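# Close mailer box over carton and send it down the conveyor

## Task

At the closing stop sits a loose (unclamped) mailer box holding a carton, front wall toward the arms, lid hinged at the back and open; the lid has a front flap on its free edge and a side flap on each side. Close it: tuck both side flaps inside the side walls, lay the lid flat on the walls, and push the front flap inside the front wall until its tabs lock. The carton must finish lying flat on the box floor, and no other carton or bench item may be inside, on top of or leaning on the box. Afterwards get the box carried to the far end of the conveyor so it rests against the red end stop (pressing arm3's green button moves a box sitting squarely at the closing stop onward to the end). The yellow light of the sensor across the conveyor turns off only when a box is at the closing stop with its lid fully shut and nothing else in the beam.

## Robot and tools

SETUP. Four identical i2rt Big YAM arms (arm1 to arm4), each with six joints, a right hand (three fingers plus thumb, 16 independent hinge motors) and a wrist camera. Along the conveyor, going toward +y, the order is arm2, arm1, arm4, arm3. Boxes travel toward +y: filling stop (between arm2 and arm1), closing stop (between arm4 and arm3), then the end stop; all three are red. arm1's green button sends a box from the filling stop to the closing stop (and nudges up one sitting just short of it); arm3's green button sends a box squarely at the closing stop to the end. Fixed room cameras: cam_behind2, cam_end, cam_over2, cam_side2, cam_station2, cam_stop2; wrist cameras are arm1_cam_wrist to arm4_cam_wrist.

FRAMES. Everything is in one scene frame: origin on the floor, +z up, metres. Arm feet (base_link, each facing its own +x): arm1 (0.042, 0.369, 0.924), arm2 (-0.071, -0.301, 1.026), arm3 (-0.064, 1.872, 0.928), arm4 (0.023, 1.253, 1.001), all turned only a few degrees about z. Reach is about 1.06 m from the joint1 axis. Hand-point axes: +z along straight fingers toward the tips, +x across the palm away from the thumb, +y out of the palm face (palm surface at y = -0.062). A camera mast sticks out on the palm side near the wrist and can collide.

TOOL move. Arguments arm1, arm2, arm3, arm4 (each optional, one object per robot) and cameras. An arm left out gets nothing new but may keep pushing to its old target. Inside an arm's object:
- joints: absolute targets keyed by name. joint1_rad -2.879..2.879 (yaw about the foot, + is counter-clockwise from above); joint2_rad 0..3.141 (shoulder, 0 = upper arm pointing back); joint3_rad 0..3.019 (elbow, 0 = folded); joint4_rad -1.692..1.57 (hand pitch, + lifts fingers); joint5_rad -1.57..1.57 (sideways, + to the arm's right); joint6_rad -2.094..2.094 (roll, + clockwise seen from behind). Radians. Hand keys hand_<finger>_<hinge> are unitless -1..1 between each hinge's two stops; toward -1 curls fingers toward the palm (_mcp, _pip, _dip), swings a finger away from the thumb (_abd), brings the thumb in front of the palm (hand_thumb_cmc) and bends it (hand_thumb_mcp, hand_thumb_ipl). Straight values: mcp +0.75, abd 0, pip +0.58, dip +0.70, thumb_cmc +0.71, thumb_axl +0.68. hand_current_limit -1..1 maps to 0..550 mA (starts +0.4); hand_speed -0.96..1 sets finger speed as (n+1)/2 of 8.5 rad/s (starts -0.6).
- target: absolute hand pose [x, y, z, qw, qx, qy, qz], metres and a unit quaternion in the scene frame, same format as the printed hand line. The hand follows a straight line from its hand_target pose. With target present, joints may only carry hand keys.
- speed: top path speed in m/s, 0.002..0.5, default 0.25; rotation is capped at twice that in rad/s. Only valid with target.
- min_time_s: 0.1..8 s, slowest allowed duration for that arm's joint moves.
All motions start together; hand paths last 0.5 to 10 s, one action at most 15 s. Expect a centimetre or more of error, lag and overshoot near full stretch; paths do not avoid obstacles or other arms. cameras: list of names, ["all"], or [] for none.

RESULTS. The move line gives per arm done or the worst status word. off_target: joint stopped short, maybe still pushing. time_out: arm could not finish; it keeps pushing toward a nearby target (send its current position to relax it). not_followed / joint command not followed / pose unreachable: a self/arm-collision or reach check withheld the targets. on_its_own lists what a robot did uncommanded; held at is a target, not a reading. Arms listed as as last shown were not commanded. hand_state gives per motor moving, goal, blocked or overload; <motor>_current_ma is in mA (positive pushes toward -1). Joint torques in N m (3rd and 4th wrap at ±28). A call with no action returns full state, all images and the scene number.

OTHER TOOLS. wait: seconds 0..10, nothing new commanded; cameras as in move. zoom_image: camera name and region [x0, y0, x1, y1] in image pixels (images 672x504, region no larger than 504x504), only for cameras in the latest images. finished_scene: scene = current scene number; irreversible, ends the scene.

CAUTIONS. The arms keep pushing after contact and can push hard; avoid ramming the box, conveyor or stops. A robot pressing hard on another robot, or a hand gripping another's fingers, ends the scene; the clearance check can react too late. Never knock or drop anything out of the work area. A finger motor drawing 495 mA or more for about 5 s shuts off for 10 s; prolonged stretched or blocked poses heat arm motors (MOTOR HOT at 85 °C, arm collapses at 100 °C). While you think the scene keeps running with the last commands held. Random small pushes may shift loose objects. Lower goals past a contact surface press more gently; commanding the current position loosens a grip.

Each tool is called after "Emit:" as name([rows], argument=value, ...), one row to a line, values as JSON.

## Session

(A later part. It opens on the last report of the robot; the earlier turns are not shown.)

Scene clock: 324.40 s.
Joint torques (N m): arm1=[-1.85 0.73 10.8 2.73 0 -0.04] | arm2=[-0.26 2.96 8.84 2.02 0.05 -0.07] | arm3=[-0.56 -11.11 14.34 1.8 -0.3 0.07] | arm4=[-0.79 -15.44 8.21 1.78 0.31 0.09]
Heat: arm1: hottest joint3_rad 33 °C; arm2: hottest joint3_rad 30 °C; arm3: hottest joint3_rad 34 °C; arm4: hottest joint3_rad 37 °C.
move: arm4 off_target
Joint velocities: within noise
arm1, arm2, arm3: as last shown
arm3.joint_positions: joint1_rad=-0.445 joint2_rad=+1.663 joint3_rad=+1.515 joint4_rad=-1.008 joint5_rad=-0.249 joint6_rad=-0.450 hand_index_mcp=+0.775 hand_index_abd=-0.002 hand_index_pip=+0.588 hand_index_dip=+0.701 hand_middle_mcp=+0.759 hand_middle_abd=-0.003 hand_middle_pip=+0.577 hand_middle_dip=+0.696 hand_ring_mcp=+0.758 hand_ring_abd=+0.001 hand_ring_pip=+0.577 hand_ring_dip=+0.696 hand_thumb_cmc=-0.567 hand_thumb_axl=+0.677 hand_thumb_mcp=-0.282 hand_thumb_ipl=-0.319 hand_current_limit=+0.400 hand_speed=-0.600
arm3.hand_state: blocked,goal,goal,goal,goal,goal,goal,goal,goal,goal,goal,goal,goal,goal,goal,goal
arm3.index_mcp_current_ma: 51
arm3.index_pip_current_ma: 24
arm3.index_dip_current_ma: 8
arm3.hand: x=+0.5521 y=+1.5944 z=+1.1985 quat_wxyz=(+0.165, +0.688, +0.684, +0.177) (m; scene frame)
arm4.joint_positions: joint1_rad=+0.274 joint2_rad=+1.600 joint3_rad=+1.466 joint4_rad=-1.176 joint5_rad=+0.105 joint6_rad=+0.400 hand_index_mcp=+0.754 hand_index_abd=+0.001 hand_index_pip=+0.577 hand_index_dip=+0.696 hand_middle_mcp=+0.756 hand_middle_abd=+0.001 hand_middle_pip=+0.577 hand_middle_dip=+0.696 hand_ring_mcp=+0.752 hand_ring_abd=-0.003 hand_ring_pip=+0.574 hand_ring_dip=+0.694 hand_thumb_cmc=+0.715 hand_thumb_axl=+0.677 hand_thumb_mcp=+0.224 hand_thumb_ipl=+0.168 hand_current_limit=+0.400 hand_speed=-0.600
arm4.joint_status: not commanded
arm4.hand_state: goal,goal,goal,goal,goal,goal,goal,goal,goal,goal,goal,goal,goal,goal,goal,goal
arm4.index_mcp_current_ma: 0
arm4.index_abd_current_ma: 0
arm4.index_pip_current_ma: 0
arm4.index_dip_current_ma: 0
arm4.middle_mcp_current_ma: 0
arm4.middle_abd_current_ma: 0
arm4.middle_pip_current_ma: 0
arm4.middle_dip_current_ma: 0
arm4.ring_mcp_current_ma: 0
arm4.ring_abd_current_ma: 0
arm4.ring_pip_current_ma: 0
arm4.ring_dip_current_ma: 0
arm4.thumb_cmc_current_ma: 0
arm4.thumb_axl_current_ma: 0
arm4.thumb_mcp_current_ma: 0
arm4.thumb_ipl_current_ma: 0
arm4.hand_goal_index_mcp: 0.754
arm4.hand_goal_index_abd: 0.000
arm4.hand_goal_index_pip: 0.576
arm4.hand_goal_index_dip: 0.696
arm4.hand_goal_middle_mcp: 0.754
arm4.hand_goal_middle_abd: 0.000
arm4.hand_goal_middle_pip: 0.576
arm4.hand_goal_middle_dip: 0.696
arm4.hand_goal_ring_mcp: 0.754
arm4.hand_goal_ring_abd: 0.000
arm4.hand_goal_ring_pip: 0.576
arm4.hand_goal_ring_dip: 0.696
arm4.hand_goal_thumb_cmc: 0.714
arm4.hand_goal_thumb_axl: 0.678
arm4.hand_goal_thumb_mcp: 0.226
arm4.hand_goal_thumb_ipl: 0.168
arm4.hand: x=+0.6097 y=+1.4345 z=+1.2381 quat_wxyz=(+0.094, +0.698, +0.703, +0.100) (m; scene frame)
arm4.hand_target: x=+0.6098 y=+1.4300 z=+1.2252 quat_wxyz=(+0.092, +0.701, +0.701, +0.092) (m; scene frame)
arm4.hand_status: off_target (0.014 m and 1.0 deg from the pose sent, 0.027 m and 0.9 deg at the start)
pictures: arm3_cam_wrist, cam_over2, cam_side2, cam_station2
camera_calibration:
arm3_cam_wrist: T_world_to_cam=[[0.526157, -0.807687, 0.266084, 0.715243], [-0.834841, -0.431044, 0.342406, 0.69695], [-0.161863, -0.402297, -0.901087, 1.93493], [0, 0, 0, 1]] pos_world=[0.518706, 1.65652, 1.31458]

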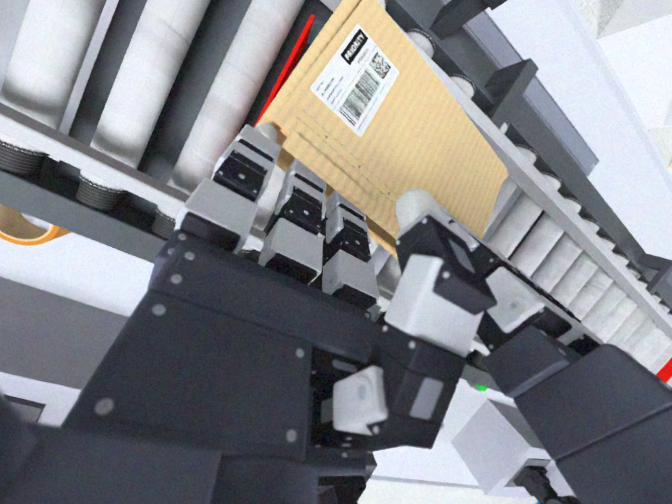

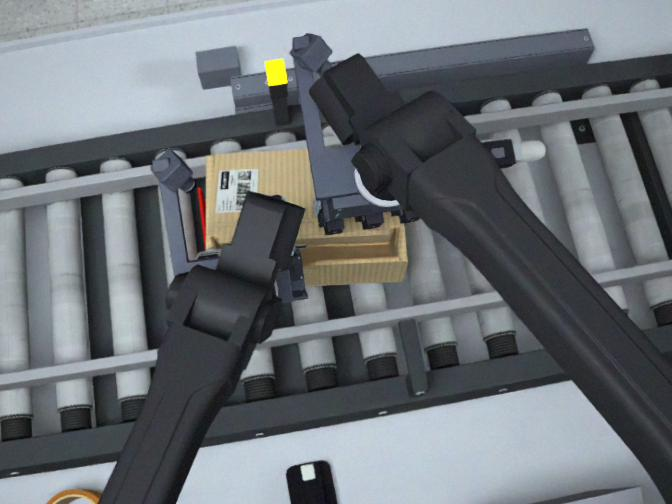

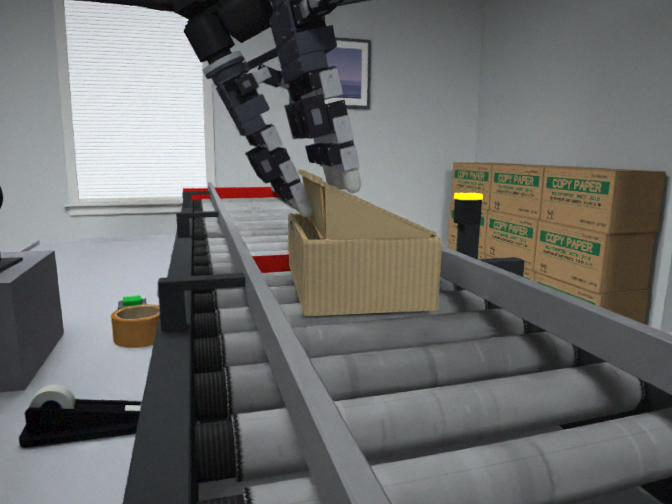

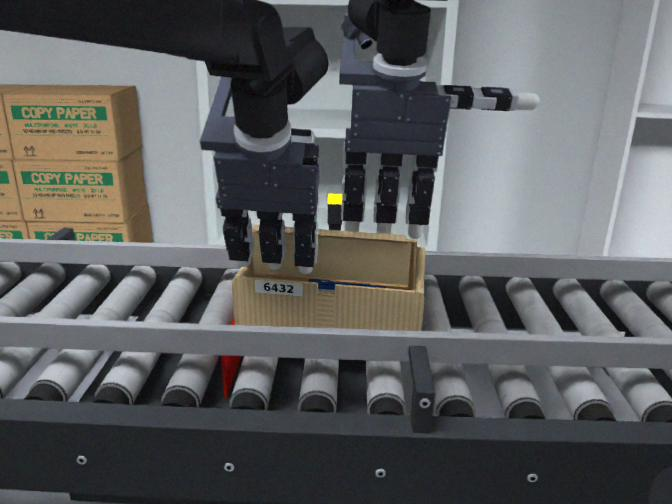

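Emit:
move(arm4={"target": [0.608, 1.43, 1.208, 0.0923, 0.7011, 0.7011, 0.0923], "speed": 0.06}, arm3={"target": [0.555, 1.59, 1.215, 0.183, 0.683, 0.683, 0.183], "speed": 0.06}, cameras=["cam_side2", "cam_station2", "cam_over2"])

Emit:
zoom_image(camera="cam_side2", region=[250, 130, 460, 330])

Emit:
zoom_image(camera="cam_over2", region=[200, 150, 420, 310])

Emit:
zoom_image(camera="cam_station2", region=[210, 190, 450, 350])

Scene clock: 344.33 s.
Joint torques (N m): arm1=[-1.85 0.67 10.8 2.7 0 -0.05] | arm2=[-0.32 2.96 8.84 2.02 0.05 -0.07] | arm3=[-1.67 -13.22 10.95 1.95 -0.49 -0.05] | arm4=[-1.2 -14.56 7.71 1.73 0.33 0.11]
Heat: arm1: hottest joint3_rad 33 °C; arm2: hottest joint3_rad 30 °C; arm3: hottest joint3_rad 39 °C; arm4: hottest joint3_rad 35 °C.
move: arm3 off_target; arm4 off_target
Joint velocities: within noise
arm1.joint_positions: joint1_rad=+0.114 joint2_rad=+0.518 joint3_rad=+1.353 joint4_rad=-1.272 joint5_rad=+0.009 joint6_rad=+1.033 hand_index_mcp=+0.755 hand_index_abd=+0.000 hand_index_pip=+0.577 hand_index_dip=+0.696 hand_middle_mcp=+0.755 hand_middle_abd=+0.000 hand_middle_pip=+0.577 hand_middle_dip=+0.696 hand_ring_mcp=+0.756 hand_ring_abd=+0.000 hand_ring_pip=+0.577 hand_ring_dip=+0.696 hand_thumb_cmc=+0.715 hand_thumb_axl=+0.677 hand_thumb_mcp=+0.226 hand_thumb_ipl=+0.168 hand_current_limit=+0.400 hand_speed=-0.600
arm1.joint_status: not commanded
arm1.hand_state: goal,goal,goal,goal,goal,goal,goal,goal,goal,goal,goal,goal,goal,goal,goal,goal
arm1.index_mcp_current_ma: 0
arm1.index_abd_current_ma: 0
arm1.index_pip_current_ma: 0
arm1.index_dip_current_ma: 0
arm1.middle_mcp_current_ma: 0
arm1.middle_abd_current_ma: 0
arm1.middle_pip_current_ma: 0
arm1.middle_dip_current_ma: 0
arm1.ring_mcp_current_ma: 0
arm1.ring_abd_current_ma: 0
arm1.ring_pip_current_ma: 0
arm1.ring_dip_current_ma: 0
arm1.thumb_cmc_current_ma: 0
arm1.thumb_axl_current_ma: 0
arm1.thumb_mcp_current_ma: 0
arm1.thumb_ipl_current_ma: 0
arm1.hand_goal_index_mcp: 0.754
arm1.hand_goal_index_abd: 0.000
arm1.hand_goal_index_pip: 0.576
arm1.hand_goal_index_dip: 0.696
arm1.hand_goal_middle_mcp: 0.754
arm1.hand_goal_middle_abd: 0.000
arm1.hand_goal_middle_pip: 0.576
arm1.hand_goal_middle_dip: 0.696
arm1.hand_goal_ring_mcp: 0.754
arm1.hand_goal_ring_abd: 0.000
arm1.hand_goal_ring_pip: 0.576
arm1.hand_goal_ring_dip: 0.696
arm1.hand_goal_thumb_cmc: 0.714
arm1.hand_goal_thumb_axl: 0.678
arm1.hand_goal_thumb_mcp: 0.226
arm1.hand_goal_thumb_ipl: 0.168
arm1.hand: x=+0.2655 y=+0.3229 z=+1.5033 quat_wxyz=(+0.095, +0.786, +0.298, +0.533) (m; scene frame)
arm1.hand_target: x=+0.2617 y=+0.3221 z=+1.5139 quat_wxyz=(+0.096, +0.780, +0.296, +0.544) (m; scene frame)
arm1.hand_status: not commanded
arm2.joint_positions: joint1_rad=-0.157 joint2_rad=+0.566 joint3_rad=+1.334 joint4_rad=-1.248 joint5_rad=+0.079 joint6_rad=+1.162 hand_index_mcp=+0.755 hand_index_abd=+0.000 hand_index_pip=+0.577 hand_index_dip=+0.696 hand_middle_mcp=+0.755 hand_middle_abd=+0.000 hand_middle_pip=+0.577 hand_middle_dip=+0.696 hand_ring_mcp=+0.755 hand_ring_abd=+0.000 hand_ring_pip=+0.577 hand_ring_dip=+0.696 hand_thumb_cmc=+0.793 hand_thumb_axl=+0.677 hand_thumb_mcp=+0.226 hand_thumb_ipl=+0.168 hand_current_limit=+0.400 hand_speed=-0.600
arm2.joint_status: not commanded
arm2.hand_state: goal,goal,goal,goal,goal,goal,goal,goal,goal,goal,goal,goal,overload,goal,goal,goal
arm2.index_mcp_current_ma: 1
arm2.index_abd_current_ma: 0
arm2.index_pip_current_ma: 1
arm2.index_dip_current_ma: 0
arm2.middle_mcp_current_ma: 1
arm2.middle_abd_current_ma: 0
arm2.middle_pip_current_ma: 1
arm2.middle_dip_current_ma: 0
arm2.ring_mcp_current_ma: 1
arm2.ring_abd_current_ma: 0
arm2.ring_pip_current_ma: 1
arm2.ring_dip_current_ma: 0
arm2.thumb_cmc_current_ma: 0
arm2.thumb_axl_current_ma: -1
arm2.thumb_mcp_current_ma: 0
arm2.thumb_ipl_current_ma: 0
arm2.hand_goal_index_mcp: 0.754
arm2.hand_goal_index_abd: 0.000
arm2.hand_goal_index_pip: 0.576
arm2.hand_goal_index_dip: 0.696
arm2.hand_goal_middle_mcp: 0.754
arm2.hand_goal_middle_abd: 0.000
arm2.hand_goal_middle_pip: 0.576
arm2.hand_goal_middle_dip: 0.696
arm2.hand_goal_ring_mcp: 0.754
arm2.hand_goal_ring_abd: 0.000
arm2.hand_goal_ring_pip: 0.576
arm2.hand_goal_ring_dip: 0.696
arm2.hand_goal_thumb_cmc: 0.714
arm2.hand_goal_thumb_axl: 0.678
arm2.hand_goal_thumb_mcp: 0.226
arm2.hand_goal_thumb_ipl: 0.168
arm2.hand: x=+0.1243 y=-0.4557 z=+1.5848 quat_wxyz=(+0.212, +0.852, +0.037, +0.477) (m; scene frame)
arm2.hand_target: x=+0.1211 y=-0.4546 z=+1.5950 quat_wxyz=(+0.215, +0.846, +0.036, +0.486) (m; scene frame)
arm2.hand_status: not commanded
arm3.joint_positions: joint1_rad=-0.445 joint2_rad=+1.663 joint3_rad=+1.515 joint4_rad=-1.008 joint5_rad=-0.249 joint6_rad=-0.450 hand_index_mcp=+0.783 hand_index_abd=-0.002 hand_index_pip=+0.593 hand_index_dip=+0.702 hand_middle_mcp=+0.765 hand_middle_abd=-0.003 hand_middle_pip=+0.581 hand_middle_dip=+0.697 hand_ring_mcp=+0.758 hand_ring_abd=+0.001 hand_ring_pip=+0.577 hand_ring_dip=+0.696 hand_thumb_cmc=-0.567 hand_thumb_axl=+0.677 hand_thumb_mcp=-0.282 hand_thumb_ipl=-0.319 hand_current_limit=+0.400 hand_speed=-0.600
arm3.joint_status: not commanded
arm3.hand_state: blocked,goal,goal,goal,goal,goal,goal,goal,goal,goal,goal,goal,goal,goal,goal,goal
arm3.index_mcp_current_ma: 78
arm3.index_abd_current_ma: -1
arm3.index_pip_current_ma: 36
arm3.index_dip_current_ma: 10
arm3.middle_mcp_current_ma: 22
arm3.middle_abd_current_ma: -4
arm3.middle_pip_current_ma: 8
arm3.middle_dip_current_ma: 1
arm3.ring_mcp_current_ma: 6
arm3.ring_abd_current_ma: 0
arm3.ring_pip_current_ma: 1
arm3.ring_dip_current_ma: 0
arm3.thumb_cmc_current_ma: 4
arm3.thumb_axl_current_ma: -1
arm3.thumb_mcp_current_ma: -3
arm3.thumb_ipl_current_ma: 2
arm3.hand_goal_index_mcp: 0.754
arm3.hand_goal_index_abd: 0.000
arm3.hand_goal_index_pip: 0.576
arm3.hand_goal_index_dip: 0.696
arm3.hand_goal_middle_mcp: 0.754
arm3.hand_goal_middle_abd: 0.000
arm3.hand_goal_middle_pip: 0.576
arm3.hand_goal_middle_dip: 0.696
arm3.hand_goal_ring_mcp: 0.754
arm3.hand_goal_ring_abd: 0.000
arm3.hand_goal_ring_pip: 0.576
arm3.hand_goal_ring_dip: 0.696
arm3.hand_goal_thumb_cmc: -0.570
arm3.hand_goal_thumb_axl: 0.678
arm3.hand_goal_thumb_mcp: -0.280
arm3.hand_goal_thumb_ipl: -0.320
arm3.hand: x=+0.5521 y=+1.5944 z=+1.1985 quat_wxyz=(+0.165, +0.688, +0.684, +0.177) (m; scene frame)
arm3.hand_target: x=+0.5547 y=+1.5902 z=+1.2151 quat_wxyz=(+0.183, +0.683, +0.683, +0.183) (m; scene frame)
arm3.hand_status: off_target (0.017 m and 2.2 deg from the pose sent, 0.017 m and 2.2 deg at the start)
arm4.joint_positions: joint1_rad=+0.274 joint2_rad=+1.591 joint3_rad=+1.431 joint4_rad=-1.135 joint5_rad=+0.103 joint6_rad=+0.400 hand_index_mcp=+0.754 hand_index_abd=+0.001 hand_index_pip=+0.577 hand_index_dip=+0.696 hand_middle_mcp=+0.756 hand_middle_abd=+0.001 hand_middle_pip=+0.577 hand_middle_dip=+0.696 hand_ring_mcp=+0.761 hand_ring_abd=+0.000 hand_ring_pip=+0.581 hand_ring_dip=+0.700 hand_thumb_cmc=+0.715 hand_thumb_axl=+0.677 hand_thumb_mcp=+0.224 hand_thumb_ipl=+0.168 hand_current_limit=+0.400 hand_speed=-0.600
arm4.joint_status: not commanded
arm4.hand_state: goal,goal,goal,goal,goal,goal,goal,goal,goal,goal,goal,goal,goal,goal,goal,goal
arm4.index_mcp_current_ma: 0
arm4.index_abd_current_ma: 0
arm4.index_pip_current_ma: 0
arm4.index_dip_current_ma: 0
arm4.middle_mcp_current_ma: 0
arm4.middle_abd_current_ma: 0
arm4.middle_pip_current_ma: 0
arm4.middle_dip_current_ma: 0
arm4.ring_mcp_current_ma: 1
arm4.ring_abd_current_ma: 0
arm4.ring_pip_current_ma: 1
arm4.ring_dip_current_ma: 0
arm4.thumb_cmc_current_ma: 0
arm4.thumb_axl_current_ma: 0
arm4.thumb_mcp_current_ma: 0
arm4.thumb_ipl_current_ma: 0
arm4.hand_goal_index_mcp: 0.754
arm4.hand_goal_index_abd: 0.000
arm4.hand_goal_index_pip: 0.576
arm4.hand_goal_index_dip: 0.696
arm4.hand_goal_middle_mcp: 0.754
arm4.hand_goal_middle_abd: 0.000
arm4.hand_goal_middle_pip: 0.576
arm4.hand_goal_middle_dip: 0.696
arm4.hand_goal_ring_mcp: 0.754
arm4.hand_goal_ring_abd: 0.000
arm4.hand_goal_ring_pip: 0.576
arm4.hand_goal_ring_dip: 0.696
arm4.hand_goal_thumb_cmc: 0.714
arm4.hand_goal_thumb_axl: 0.678
arm4.hand_goal_thumb_mcp: 0.226
arm4.hand_goal_thumb_ipl: 0.168
arm4.hand: x=+0.6079 y=+1.4341 z=+1.2305 quat_wxyz=(+0.095, +0.698, +0.702, +0.107) (m; scene frame)
arm4.hand_target: x=+0.6074 y=+1.4299 z=+1.2083 quat_wxyz=(+0.092, +0.701, +0.701, +0.092) (m; scene frame)
arm4.hand_status: off_target (0.023 m and 1.8 deg from the pose sent, 0.030 m and 0.9 deg at the start)
pictures: cam_over2, cam_side2, cam_station2

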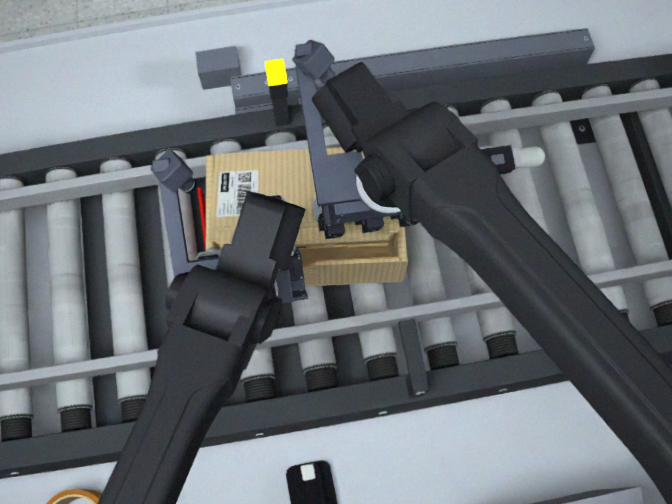

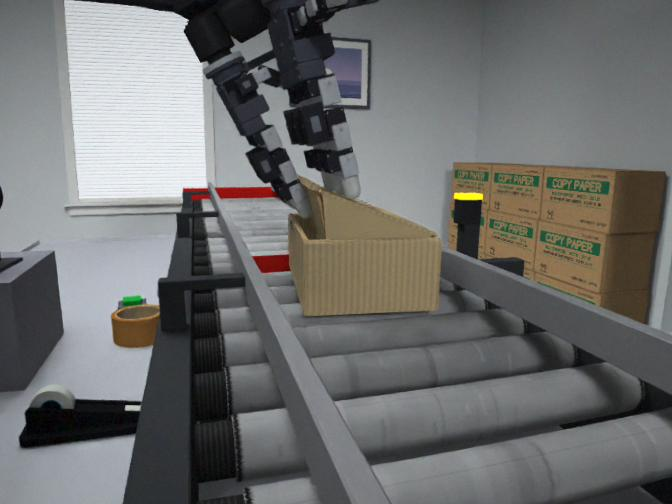

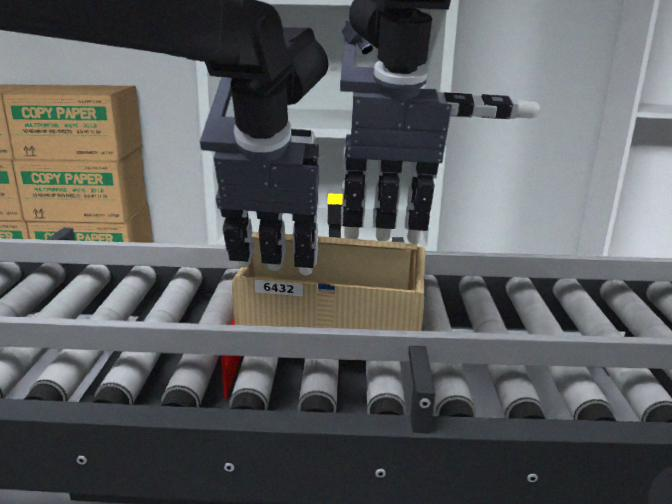

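Scaled by 2.400 from the camera's 672x504 image, which has a finer 960x720 frame.

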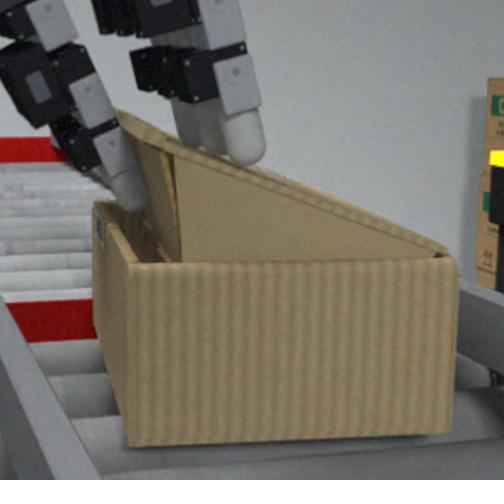

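Scaled by 2.291 from the camera's 672x504 image, which has a finer 960x720 frame.

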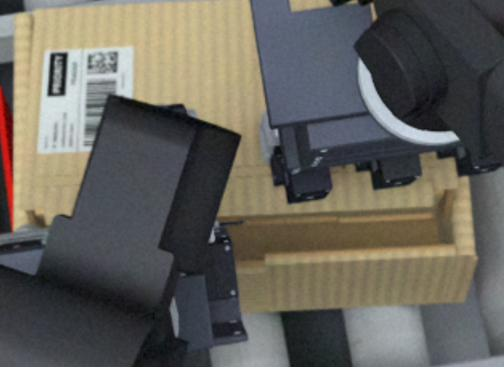

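Scaled by 2.100 from the camera's 672x504 image, which has a finer 960x720 frame.

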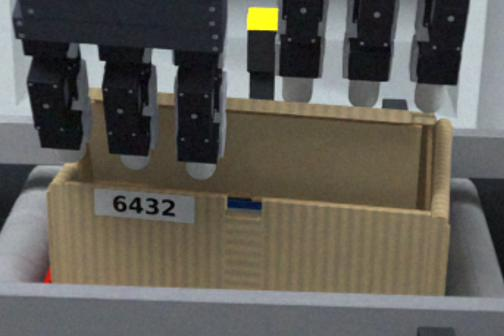

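Emit:
move(arm3={"target": [0.50, 1.60, 1.24, 0.183, 0.683, 0.683, 0.183], "speed": 0.12}, cameras=["cam_side2", "cam_station2", "cam_over2"])

Emit:
zoom_image(camera="cam_side2", region=[250, 130, 460, 330])

Emit:
zoom_image(camera="cam_station2", region=[210, 190, 450, 350])

Scene clock: 351.20 s.
Joint torques (N m): arm1=[-1.96 0.73 10.81 2.71 0.01 -0.04] | arm2=[-0.26 2.96 8.84 2.02 0.05 -0.07] | arm3=[-1.85 -9.88 9.4 1.11 -0.51 -0.1] | arm4=[-0.97 -14.56 8.36 1.73 0.36 0.09]
Heat: arm1: hottest joint3_rad 33 °C; arm2: hottest joint3_rad 30 °C; arm3: hottest joint3_rad 39 °C; arm4: hottest joint3_rad 34 °C.
move: arm3 done
Joint velocities: within noise
arm1, arm2, arm4: as last shown
arm3.joint_positions: joint1_rad=-0.483 joint2_rad=+1.510 joint3_rad=+1.436 joint4_rad=-1.035 joint5_rad=-0.265 joint6_rad=-0.480 hand_index_mcp=+0.764 hand_index_abd=-0.001 hand_index_pip=+0.581 hand_index_dip=+0.700 hand_middle_mcp=+0.764 hand_middle_abd=-0.002 hand_middle_pip=+0.581 hand_middle_dip=+0.697 hand_ring_mcp=+0.758 hand_ring_abd=+0.001 hand_ring_pip=+0.577 hand_ring_dip=+0.696 hand_thumb_cmc=-0.567 hand_thumb_axl=+0.677 hand_thumb_mcp=-0.282 hand_thumb_ipl=-0.319 hand_current_limit=+0.400 hand_speed=-0.600
arm3.joint_status: not commanded
arm3.hand_state: goal,goal,goal,goal,goal,goal,goal,goal,goal,goal,goal,goal,goal,goal,goal,goal
arm3.index_mcp_current_ma: 20
arm3.index_abd_current_ma: -1
arm3.index_pip_current_ma: 8
arm3.index_dip_current_ma: 5
arm3.middle_mcp_current_ma: 19
arm3.middle_abd_current_ma: -2
arm3.middle_pip_current_ma: 8
arm3.middle_dip_current_ma: 1
arm3.ring_mcp_current_ma: 6
arm3.ring_abd_current_ma: 0
arm3.ring_pip_current_ma: 1
arm3.ring_dip_current_ma: 0
arm3.thumb_cmc_current_ma: 4
arm3.thumb_axl_current_ma: -1
arm3.thumb_mcp_current_ma: -3
arm3.thumb_ipl_current_ma: 2
arm3.hand_goal_index_mcp: 0.754
arm3.hand_goal_index_abd: 0.000
arm3.hand_goal_index_pip: 0.576
arm3.hand_goal_index_dip: 0.696
arm3.hand_goal_middle_mcp: 0.754
arm3.hand_goal_middle_abd: 0.000
arm3.hand_goal_middle_pip: 0.576
arm3.hand_goal_middle_dip: 0.696
arm3.hand_goal_ring_mcp: 0.754
arm3.hand_goal_ring_abd: 0.000
arm3.hand_goal_ring_pip: 0.576
arm3.hand_goal_ring_dip: 0.696
arm3.hand_goal_thumb_cmc: -0.570
arm3.hand_goal_thumb_axl: 0.678
arm3.hand_goal_thumb_mcp: -0.280
arm3.hand_goal_thumb_ipl: -0.320
arm3.hand: x=+0.5030 y=+1.6011 z=+1.2465 quat_wxyz=(+0.190, +0.683, +0.681, +0.185) (m; scene frame)
arm3.hand_target: x=+0.4999 y=+1.5999 z=+1.2400 quat_wxyz=(+0.183, +0.683, +0.683, +0.183) (m; scene frame)
arm3.hand_status: done (0.007 m and 0.9 deg from the pose sent, 0.067 m and 2.2 deg at the start)
arm4.joint_positions: joint1_rad=+0.274 joint2_rad=+1.591 joint3_rad=+1.422 joint4_rad=-1.131 joint5_rad=+0.103 joint6_rad=+0.400 hand_index_mcp=+0.754 hand_index_abd=+0.001 hand_index_pip=+0.577 hand_index_dip=+0.696 hand_middle_mcp=+0.756 hand_middle_abd=+0.001 hand_middle_pip=+0.577 hand_middle_dip=+0.696 hand_ring_mcp=+0.757 hand_ring_abd=-0.009 hand_ring_pip=+0.579 hand_ring_dip=+0.700 hand_thumb_cmc=+0.715 hand_thumb_axl=+0.677 hand_thumb_mcp=+0.224 hand_thumb_ipl=+0.168 hand_current_limit=+0.400 hand_speed=-0.600
arm4.ring_mcp_current_ma: 0
arm4.ring_abd_current_ma: -1
arm4.ring_pip_current_ma: 0
arm4.hand: x=+0.6063 y=+1.4334 z=+1.2265 quat_wxyz=(+0.094, +0.698, +0.702, +0.104) (m; scene frame)
arm4.hand_target: x=+0.6074 y=+1.4298 z=+1.2082 quat_wxyz=(+0.092, +0.701, +0.701, +0.092) (m; scene frame)
pictures: cam_over2, cam_side2, cam_station2

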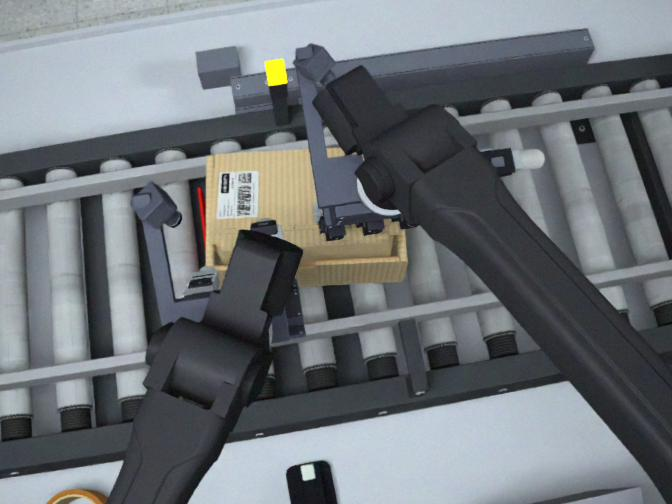

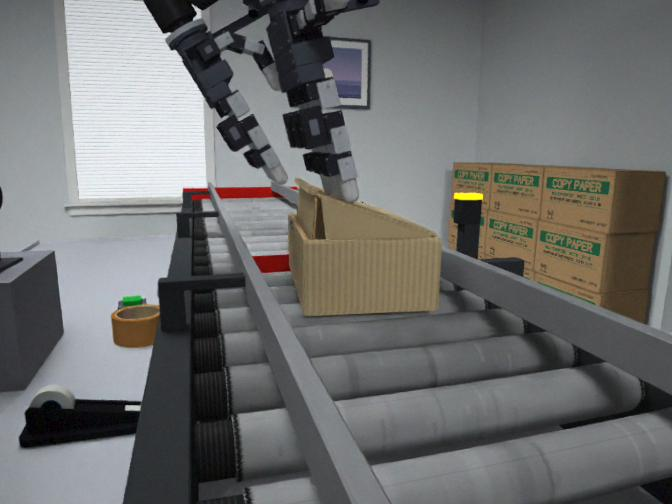

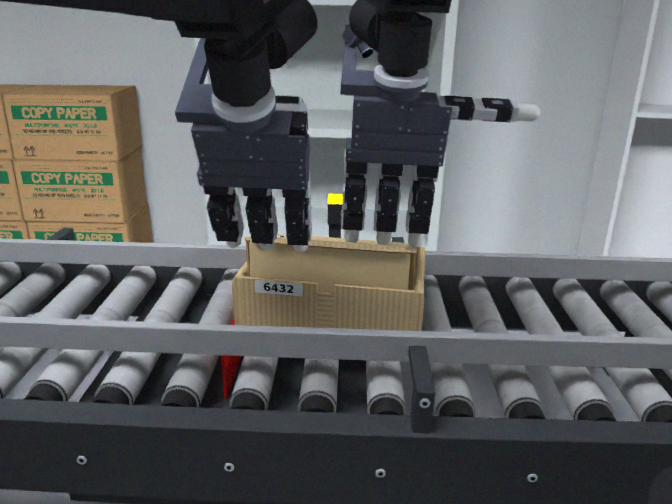

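Scaled by 2.400 from the camera's 672x504 image, which has a finer 960x720 frame.

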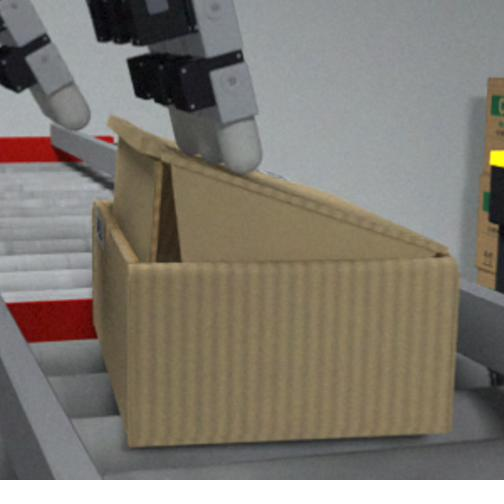

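Scaled by 2.100 from the camera's 672x504 image, which has a finer 960x720 frame.

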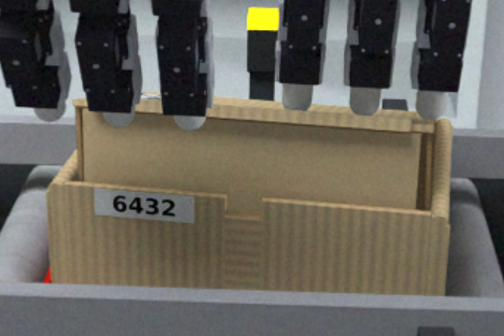

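Emit:
move(arm3={"target": [0.505, 1.60, 1.30, 0.183, 0.683, 0.683, 0.183], "speed": 0.2})

Emit:
move(arm3={"target": [0.575, 1.605, 1.29, 0.1379, 0.6935, 0.6935, 0.1379], "speed": 0.2})

Emit:
move(arm3={"target": [0.58, 1.605, 1.235, 0.1379, 0.6935, 0.6935, 0.1379], "speed": 0.1}, arm4={"target": [0.610, 1.43, 1.185, 0.0923, 0.7011, 0.7011, 0.0923], "speed": 0.08}, cameras=["cam_side2", "cam_station2", "cam_over2"])

Scene clock: 360.20 s.
Joint torques (N m): arm1=[-1.9 0.67 10.8 2.74 0 -0.05] | arm2=[-0.26 2.9 8.84 2.02 0.05 -0.07] | arm3=[-1.44 -9.17 13.79 1.01 -0.45 -0.05] | arm4=[-0.91 -14.68 8.39 1.77 0.4 0.08]
Heat: arm1: hottest joint3_rad 33 °C; arm2: hottest joint3_rad 30 °C; arm3: hottest joint3_rad 38 °C; arm4: hottest joint3_rad 34 °C.
move: arm3 off_target
Joint velocities: within noise
arm1, arm2, arm4: as last shown
arm3.joint_positions: joint1_rad=-0.483 joint2_rad=+1.510 joint3_rad=+1.554 joint4_rad=-1.190 joint5_rad=-0.265 joint6_rad=-0.481 hand_index_mcp=+0.763 hand_index_abd=-0.001 hand_index_pip=+0.581 hand_index_dip=+0.700 hand_middle_mcp=+0.763 hand_middle_abd=-0.002 hand_middle_pip=+0.581 hand_middle_dip=+0.697 hand_ring_mcp=+0.758 hand_ring_abd=+0.001 hand_ring_pip=+0.577 hand_ring_dip=+0.696 hand_thumb_cmc=-0.567 hand_thumb_axl=+0.677 hand_thumb_mcp=-0.282 hand_thumb_ipl=-0.319 hand_current_limit=+0.400 hand_speed=-0.600
arm3.joint_status: not commanded
arm3.hand_state: goal,goal,goal,goal,goal,goal,goal,goal,goal,goal,goal,goal,goal,goal,goal,goal
arm3.index_mcp_current_ma: 17
arm3.index_abd_current_ma: -1
arm3.index_pip_current_ma: 7
arm3.index_dip_current_ma: 5
arm3.middle_mcp_current_ma: 17
arm3.middle_abd_current_ma: -2
arm3.middle_pip_current_ma: 8
arm3.middle_dip_current_ma: 1
arm3.ring_mcp_current_ma: 6
arm3.ring_abd_current_ma: 0
arm3.ring_pip_current_ma: 1
arm3.ring_dip_current_ma: 0
arm3.thumb_cmc_current_ma: 4
arm3.thumb_axl_current_ma: -1
arm3.thumb_mcp_current_ma: -3
arm3.thumb_ipl_current_ma: 2
arm3.hand_goal_index_mcp: 0.754
arm3.hand_goal_index_abd: 0.000
arm3.hand_goal_index_pip: 0.576
arm3.hand_goal_index_dip: 0.696
arm3.hand_goal_middle_mcp: 0.754
arm3.hand_goal_middle_abd: 0.000
arm3.hand_goal_middle_pip: 0.576
arm3.hand_goal_middle_dip: 0.696
arm3.hand_goal_ring_mcp: 0.754
arm3.hand_goal_ring_abd: 0.000
arm3.hand_goal_ring_pip: 0.576
arm3.hand_goal_ring_dip: 0.696
arm3.hand_goal_thumb_cmc: -0.570
arm3.hand_goal_thumb_axl: 0.678
arm3.hand_goal_thumb_mcp: -0.280
arm3.hand_goal_thumb_ipl: -0.320
arm3.hand: x=+0.4977 y=+1.6045 z=+1.2852 quat_wxyz=(+0.173, +0.687, +0.682, +0.181) (m; scene frame)
arm3.hand_target: x=+0.5044 y=+1.6002 z=+1.2998 quat_wxyz=(+0.183, +0.683, +0.683, +0.183) (m; scene frame)
arm3.hand_status: off_target (0.017 m and 1.3 deg from the pose sent, 0.053 m and 0.9 deg at the start)
pictures: none

Scene clock: 361.60 s.
Joint torques (N m): arm1=[-1.85 0.73 10.82 2.73 0.01 -0.04] | arm2=[-0.26 2.96 8.85 2 0.05 -0.07] | arm3=[-1.38 -11.34 13.42 0.91 -0.16 0.08] | arm4=[-0.62 -14.45 8.4 1.85 0.38 0.08]
Heat: arm1: hottest joint3_rad 33 °C; arm2: hottest joint3_rad 30 °C; arm3: hottest joint3_rad 38 °C; arm4: hottest joint3_rad 34 °C.
move: arm3 off_target
Joint velocities: within noise
arm1, arm2, arm4: as last shown
arm3.joint_positions: joint1_rad=-0.394 joint2_rad=+1.724 joint3_rad=+1.864 joint4_rad=-1.378 joint5_rad=-0.180 joint6_rad=-0.441 hand_index_mcp=+0.761 hand_index_abd=-0.001 hand_index_pip=+0.580 hand_index_dip=+0.699 hand_middle_mcp=+0.761 hand_middle_abd=-0.002 hand_middle_pip=+0.580 hand_middle_dip=+0.697 hand_ring_mcp=+0.758 hand_ring_abd=+0.001 hand_ring_pip=+0.577 hand_ring_dip=+0.696 hand_thumb_cmc=-0.567 hand_thumb_axl=+0.677 hand_thumb_mcp=-0.282 hand_thumb_ipl=-0.319 hand_current_limit=+0.400 hand_speed=-0.600
arm3.joint_status: not commanded
arm3.hand_state: goal,goal,goal,goal,goal,goal,goal,goal,goal,goal,goal,goal,goal,goal,goal,goal
arm3.index_mcp_current_ma: 11
arm3.index_abd_current_ma: -1
arm3.index_pip_current_ma: 6
arm3.index_dip_current_ma: 5
arm3.middle_mcp_current_ma: 12
arm3.middle_abd_current_ma: -2
arm3.middle_pip_current_ma: 6
arm3.middle_dip_current_ma: 1
arm3.ring_mcp_current_ma: 6
arm3.ring_abd_current_ma: 0
arm3.ring_pip_current_ma: 1
arm3.ring_dip_current_ma: 0
arm3.thumb_cmc_current_ma: 4
arm3.thumb_axl_current_ma: -1
arm3.thumb_mcp_current_ma: -3
arm3.thumb_ipl_current_ma: 2
arm3.hand_goal_index_mcp: 0.754
arm3.hand_goal_index_abd: 0.000
arm3.hand_goal_index_pip: 0.576
arm3.hand_goal_index_dip: 0.696
arm3.hand_goal_middle_mcp: 0.754
arm3.hand_goal_middle_abd: 0.000
arm3.hand_goal_middle_pip: 0.576
arm3.hand_goal_middle_dip: 0.696
arm3.hand_goal_ring_mcp: 0.754
arm3.hand_goal_ring_abd: 0.000
arm3.hand_goal_ring_pip: 0.576
arm3.hand_goal_ring_dip: 0.696
arm3.hand_goal_thumb_cmc: -0.570
arm3.hand_goal_thumb_axl: 0.678
arm3.hand_goal_thumb_mcp: -0.280
arm3.hand_goal_thumb_ipl: -0.320
arm3.hand: x=+0.5672 y=+1.6126 z=+1.2840 quat_wxyz=(+0.133, +0.689, +0.699, +0.138) (m; scene frame)
arm3.hand_target: x=+0.5746 y=+1.6052 z=+1.2898 quat_wxyz=(+0.138, +0.693, +0.693, +0.138) (m; scene frame)
arm3.hand_status: off_target (0.012 m and 0.9 deg from the pose sent, 0.077 m and 6.5 deg at the start)
pictures: none

Scene clock: 362.83 s.
Joint torques (N m): arm1=[-1.85 0.67 10.81 2.73 0 -0.05] | arm2=[-0.26 2.9 8.83 2.02 0.05 -0.07] | arm3=[-1.2 -12.16 9.18 1.78 -0.14 0.08] | arm4=[-1.38 -14.62 8.59 1.77 0.39 0.05]
Heat: arm1: hottest joint3_rad 33 °C; arm2: hottest joint3_rad 30 °C; arm3: hottest joint3_rad 38 °C; arm4: hottest joint3_rad 34 °C.
move: arm3 off_target; arm4 off_target
Joint velocities: within noise
arm1, arm2: as last shown
arm3.joint_positions: joint1_rad=-0.394 joint2_rad=+1.724 joint3_rad=+1.766 joint4_rad=-1.255 joint5_rad=-0.178 joint6_rad=-0.437 hand_index_mcp=+0.760 hand_index_abd=-0.001 hand_index_pip=+0.580 hand_index_dip=+0.699 hand_middle_mcp=+0.761 hand_middle_abd=-0.002 hand_middle_pip=+0.580 hand_middle_dip=+0.697 hand_ring_mcp=+0.758 hand_ring_abd=+0.001 hand_ring_pip=+0.577 hand_ring_dip=+0.696 hand_thumb_cmc=-0.567 hand_thumb_axl=+0.677 hand_thumb_mcp=-0.282 hand_thumb_ipl=-0.319 hand_current_limit=+0.400 hand_speed=-0.600
arm3.joint_status: not commanded
arm3.hand_state: goal,goal,goal,goal,goal,goal,goal,goal,goal,goal,goal,goal,goal,goal,goal,goal
arm3.index_mcp_current_ma: 11
arm3.index_abd_current_ma: -1
arm3.index_pip_current_ma: 6
arm3.index_dip_current_ma: 5
arm3.middle_mcp_current_ma: 11
arm3.middle_abd_current_ma: -2
arm3.middle_pip_current_ma: 6
arm3.middle_dip_current_ma: 1
arm3.ring_mcp_current_ma: 6
arm3.ring_abd_current_ma: 0
arm3.ring_pip_current_ma: 1
arm3.ring_dip_current_ma: 0
arm3.thumb_cmc_current_ma: 4
arm3.thumb_axl_current_ma: -1
arm3.thumb_mcp_current_ma: -3
arm3.thumb_ipl_current_ma: 2
arm3.hand_goal_index_mcp: 0.754
arm3.hand_goal_index_abd: 0.000
arm3.hand_goal_index_pip: 0.576
arm3.hand_goal_index_dip: 0.696
arm3.hand_goal_middle_mcp: 0.754
arm3.hand_goal_middle_abd: 0.000
arm3.hand_goal_middle_pip: 0.576
arm3.hand_goal_middle_dip: 0.696
arm3.hand_goal_ring_mcp: 0.754
arm3.hand_goal_ring_abd: 0.000
arm3.hand_goal_ring_pip: 0.576
arm3.hand_goal_ring_dip: 0.696
arm3.hand_goal_thumb_cmc: -0.570
arm3.hand_goal_thumb_axl: 0.678
arm3.hand_goal_thumb_mcp: -0.280
arm3.hand_goal_thumb_ipl: -0.320
arm3.hand: x=+0.5748 y=+1.6080 z=+1.2508 quat_wxyz=(+0.145, +0.688, +0.696, +0.141) (m; scene frame)
arm3.hand_target: x=+0.5796 y=+1.6052 z=+1.2350 quat_wxyz=(+0.138, +0.693, +0.694, +0.138) (m; scene frame)
arm3.hand_status: off_target (0.017 m and 1.1 deg from the pose sent, 0.051 m and 0.9 deg at the start)
arm4.joint_positions: joint1_rad=+0.274 joint2_rad=+1.606 joint3_rad=+1.380 joint4_rad=-1.079 joint5_rad=+0.103 joint6_rad=+0.400 hand_index_mcp=+0.755 hand_index_abd=+0.001 hand_index_pip=+0.577 hand_index_dip=+0.696 hand_middle_mcp=+0.756 hand_middle_abd=+0.001 hand_middle_pip=+0.577 hand_middle_dip=+0.696 hand_ring_mcp=+0.760 hand_ring_abd=-0.009 hand_ring_pip=+0.579 hand_ring_dip=+0.700 hand_thumb_cmc=+0.715 hand_thumb_axl=+0.677 hand_thumb_mcp=+0.224 hand_thumb_ipl=+0.168 hand_current_limit=+0.400 hand_speed=-0.600
arm4.joint_status: not commanded
arm4.hand_state: goal,goal,goal,goal,goal,goal,goal,goal,goal,goal,goal,goal,goal,goal,goal,goal
arm4.index_mcp_current_ma: 0
arm4.index_abd_current_ma: 0
arm4.index_pip_current_ma: 0
arm4.index_dip_current_ma: 0
arm4.middle_mcp_current_ma: 0
arm4.middle_abd_current_ma: 0
arm4.middle_pip_current_ma: 0
arm4.middle_dip_current_ma: 0
arm4.ring_mcp_current_ma: 1
arm4.ring_abd_current_ma: -1
arm4.ring_pip_current_ma: 0
arm4.ring_dip_current_ma: 0
arm4.thumb_cmc_current_ma: 0
arm4.thumb_axl_current_ma: 0
arm4.thumb_mcp_current_ma: 0
arm4.thumb_ipl_current_ma: 0
arm4.hand_goal_index_mcp: 0.754
arm4.hand_goal_index_abd: 0.000
arm4.hand_goal_index_pip: 0.576
arm4.hand_goal_index_dip: 0.696
arm4.hand_goal_middle_mcp: 0.754
arm4.hand_goal_middle_abd: 0.000
arm4.hand_goal_middle_pip: 0.576
arm4.hand_goal_middle_dip: 0.696
arm4.hand_goal_ring_mcp: 0.754
arm4.hand_goal_ring_abd: 0.000
arm4.hand_goal_ring_pip: 0.576
arm4.hand_goal_ring_dip: 0.696
arm4.hand_goal_thumb_cmc: 0.714
arm4.hand_goal_thumb_axl: 0.678
arm4.hand_goal_thumb_mcp: 0.226
arm4.hand_goal_thumb_ipl: 0.168
arm4.hand: x=+0.6066 y=+1.4336 z=+1.2035 quat_wxyz=(+0.094, +0.698, +0.702, +0.103) (m; scene frame)
arm4.hand_target: x=+0.6094 y=+1.4299 z=+1.1853 quat_wxyz=(+0.092, +0.701, +0.701, +0.092) (m; scene frame)
arm4.hand_status: off_target (0.019 m and 1.2 deg from the pose sent, 0.042 m and 1.5 deg at the start)
pictures: cam_over2, cam_side2, cam_station2

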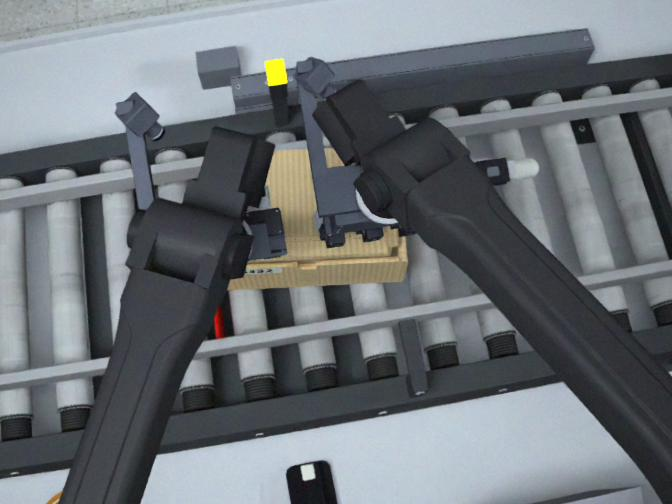

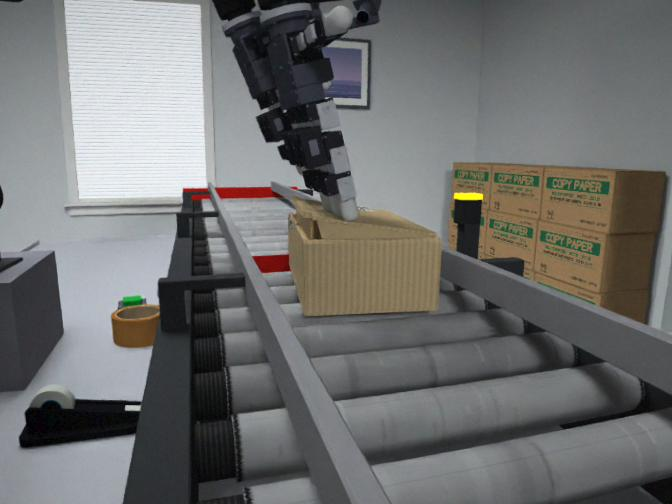

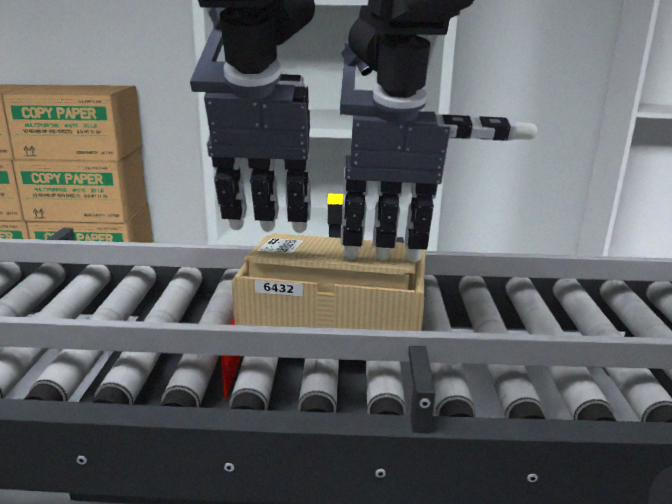

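Emit:
move(arm3={"target": [0.58, 1.605, 1.185, 0.1379, 0.6935, 0.6935, 0.1379], "speed": 0.1}, arm4={"target": [0.605, 1.43, 1.160, 0.0923, 0.7011, 0.7011, 0.0923], "speed": 0.08}, cameras=["cam_side2", "cam_station2", "cam_over2"])

Emit:
zoom_image(camera="cam_side2", region=[250, 130, 460, 330])

Emit:
zoom_image(camera="cam_station2", region=[210, 190, 450, 350])

Scene clock: 368.60 s.
Joint torques (N m): arm1=[-1.96 0.73 10.8 2.73 0.01 -0.05] | arm2=[-0.26 2.96 8.84 2 0.05 -0.07] | arm3=[-1.2 -11.75 9.29 1.78 -0.13 0.1] | arm4=[-1.14 -13.57 7.58 2.11 0.15 0.07]
Heat: arm1: hottest joint3_rad 33 °C; arm2: hottest joint3_rad 30 °C; arm3: hottest joint3_rad 37 °C; arm4: hottest joint3_rad 33 °C.
move: arm3 off_target; arm4 off_target
Joint velocities: within noise
arm1, arm2: as last shown
arm3.joint_positions: joint1_rad=-0.394 joint2_rad=+1.724 joint3_rad=+1.641 joint4_rad=-1.126 joint5_rad=-0.178 joint6_rad=-0.437 hand_index_mcp=+0.760 hand_index_abd=-0.001 hand_index_pip=+0.580 hand_index_dip=+0.699 hand_middle_mcp=+0.761 hand_middle_abd=-0.002 hand_middle_pip=+0.580 hand_middle_dip=+0.697 hand_ring_mcp=+0.758 hand_ring_abd=+0.001 hand_ring_pip=+0.577 hand_ring_dip=+0.696 hand_thumb_cmc=-0.567 hand_thumb_axl=+0.677 hand_thumb_mcp=-0.282 hand_thumb_ipl=-0.319 hand_current_limit=+0.400 hand_speed=-0.600
arm3.joint_status: not commanded
arm3.hand_state: goal,goal,goal,goal,goal,goal,goal,goal,goal,goal,goal,goal,goal,goal,goal,goal
arm3.index_mcp_current_ma: 11
arm3.index_abd_current_ma: -1
arm3.index_pip_current_ma: 6
arm3.index_dip_current_ma: 5
arm3.middle_mcp_current_ma: 11
arm3.middle_abd_current_ma: -2
arm3.middle_pip_current_ma: 6
arm3.middle_dip_current_ma: 1
arm3.ring_mcp_current_ma: 6
arm3.ring_abd_current_ma: 0
arm3.ring_pip_current_ma: 1
arm3.ring_dip_current_ma: 0
arm3.thumb_cmc_current_ma: 4
arm3.thumb_axl_current_ma: -1
arm3.thumb_mcp_current_ma: -3
arm3.thumb_ipl_current_ma: 2
arm3.hand_goal_index_mcp: 0.754
arm3.hand_goal_index_abd: 0.000
arm3.hand_goal_index_pip: 0.576
arm3.hand_goal_index_dip: 0.696
arm3.hand_goal_middle_mcp: 0.754
arm3.hand_goal_middle_abd: 0.000
arm3.hand_goal_middle_pip: 0.576
arm3.hand_goal_middle_dip: 0.696
arm3.hand_goal_ring_mcp: 0.754
arm3.hand_goal_ring_abd: 0.000
arm3.hand_goal_ring_pip: 0.576
arm3.hand_goal_ring_dip: 0.696
arm3.hand_goal_thumb_cmc: -0.570
arm3.hand_goal_thumb_axl: 0.678
arm3.hand_goal_thumb_mcp: -0.280
arm3.hand_goal_thumb_ipl: -0.320
arm3.hand: x=+0.5751 y=+1.6076 z=+1.2037 quat_wxyz=(+0.147, +0.688, +0.696, +0.142) (m; scene frame)
arm3.hand_target: x=+0.5794 y=+1.6053 z=+1.1851 quat_wxyz=(+0.138, +0.693, +0.694, +0.138) (m; scene frame)
arm3.hand_status: off_target (0.020 m and 1.3 deg from the pose sent, 0.066 m and 1.1 deg at the start)
arm4.joint_positions: joint1_rad=+0.274 joint2_rad=+1.607 joint3_rad=+1.330 joint4_rad=-1.016 joint5_rad=+0.110 joint6_rad=+0.400 hand_index_mcp=+0.761 hand_index_abd=-0.007 hand_index_pip=+0.580 hand_index_dip=+0.698 hand_middle_mcp=+0.756 hand_middle_abd=+0.001 hand_middle_pip=+0.577 hand_middle_dip=+0.696 hand_ring_mcp=+0.759 hand_ring_abd=-0.003 hand_ring_pip=+0.579 hand_ring_dip=+0.699 hand_thumb_cmc=+0.715 hand_thumb_axl=+0.677 hand_thumb_mcp=+0.223 hand_thumb_ipl=+0.168 hand_current_limit=+0.400 hand_speed=-0.600
arm4.joint_status: not commanded
arm4.hand_state: goal,goal,goal,goal,goal,goal,goal,goal,goal,goal,goal,goal,goal,goal,goal,goal
arm4.index_mcp_current_ma: 1
arm4.index_abd_current_ma: -1
arm4.index_pip_current_ma: 0
arm4.index_dip_current_ma: 0
arm4.middle_mcp_current_ma: 0
arm4.middle_abd_current_ma: 0
arm4.middle_pip_current_ma: 0
arm4.middle_dip_current_ma: 0
arm4.ring_mcp_current_ma: 1
arm4.ring_abd_current_ma: 0
arm4.ring_pip_current_ma: 0
arm4.ring_dip_current_ma: 0
arm4.thumb_cmc_current_ma: 0
arm4.thumb_axl_current_ma: 0
arm4.thumb_mcp_current_ma: 0
arm4.thumb_ipl_current_ma: 0
arm4.hand_goal_index_mcp: 0.754
arm4.hand_goal_index_abd: 0.000
arm4.hand_goal_index_pip: 0.576
arm4.hand_goal_index_dip: 0.696
arm4.hand_goal_middle_mcp: 0.754
arm4.hand_goal_middle_abd: 0.000
arm4.hand_goal_middle_pip: 0.576
arm4.hand_goal_middle_dip: 0.696
arm4.hand_goal_ring_mcp: 0.754
arm4.hand_goal_ring_abd: 0.000
arm4.hand_goal_ring_pip: 0.576
arm4.hand_goal_ring_dip: 0.696
arm4.hand_goal_thumb_cmc: 0.714
arm4.hand_goal_thumb_axl: 0.678
arm4.hand_goal_thumb_mcp: 0.226
arm4.hand_goal_thumb_ipl: 0.168
arm4.hand: x=+0.6051 y=+1.4317 z=+1.1863 quat_wxyz=(+0.099, +0.698, +0.701, +0.107) (m; scene frame)
arm4.hand_target: x=+0.6041 y=+1.4297 z=+1.1605 quat_wxyz=(+0.092, +0.701, +0.701, +0.092) (m; scene frame)
arm4.hand_status: off_target (0.026 m and 1.8 deg from the pose sent, 0.044 m and 1.2 deg at the start)
pictures: cam_over2, cam_side2, cam_station2

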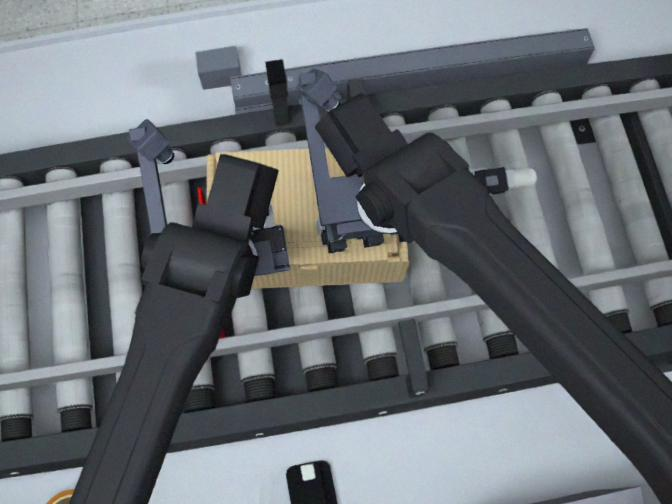

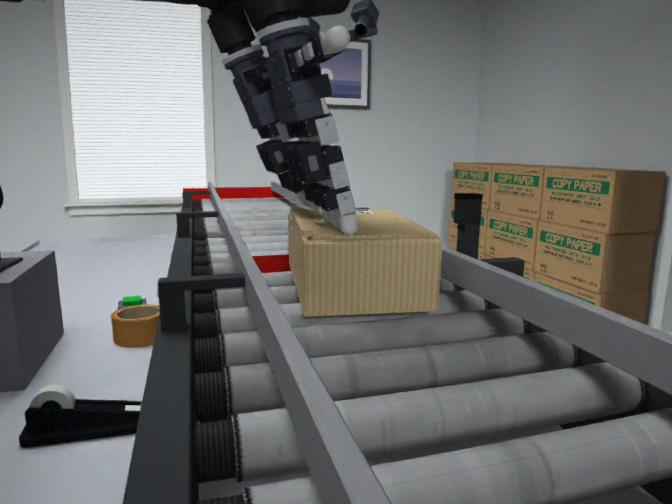

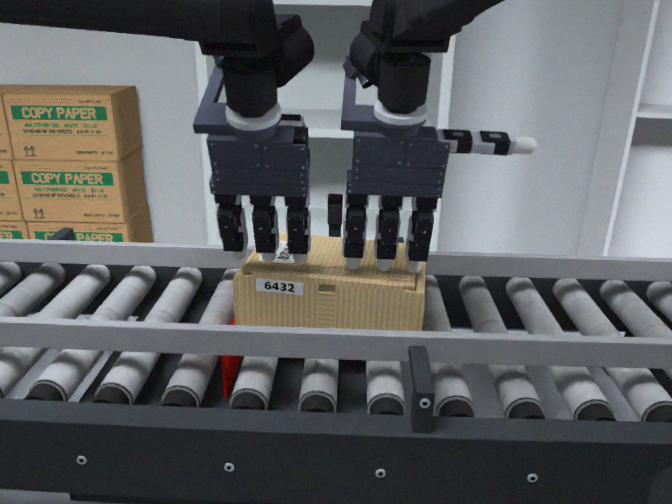

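Scaled by 2.400 from the camera's 672x504 image, which has a finer 960x720 frame.

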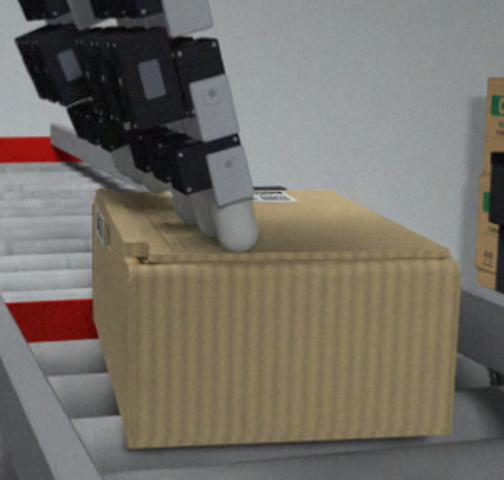

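Scaled by 2.100 from the camera's 672x504 image, which has a finer 960x720 frame.

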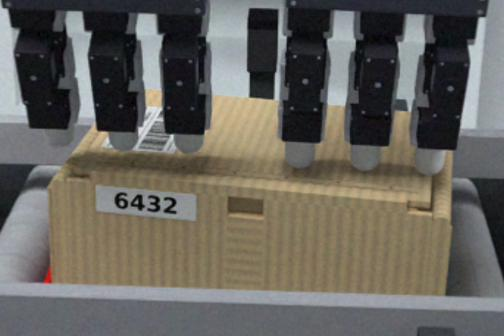

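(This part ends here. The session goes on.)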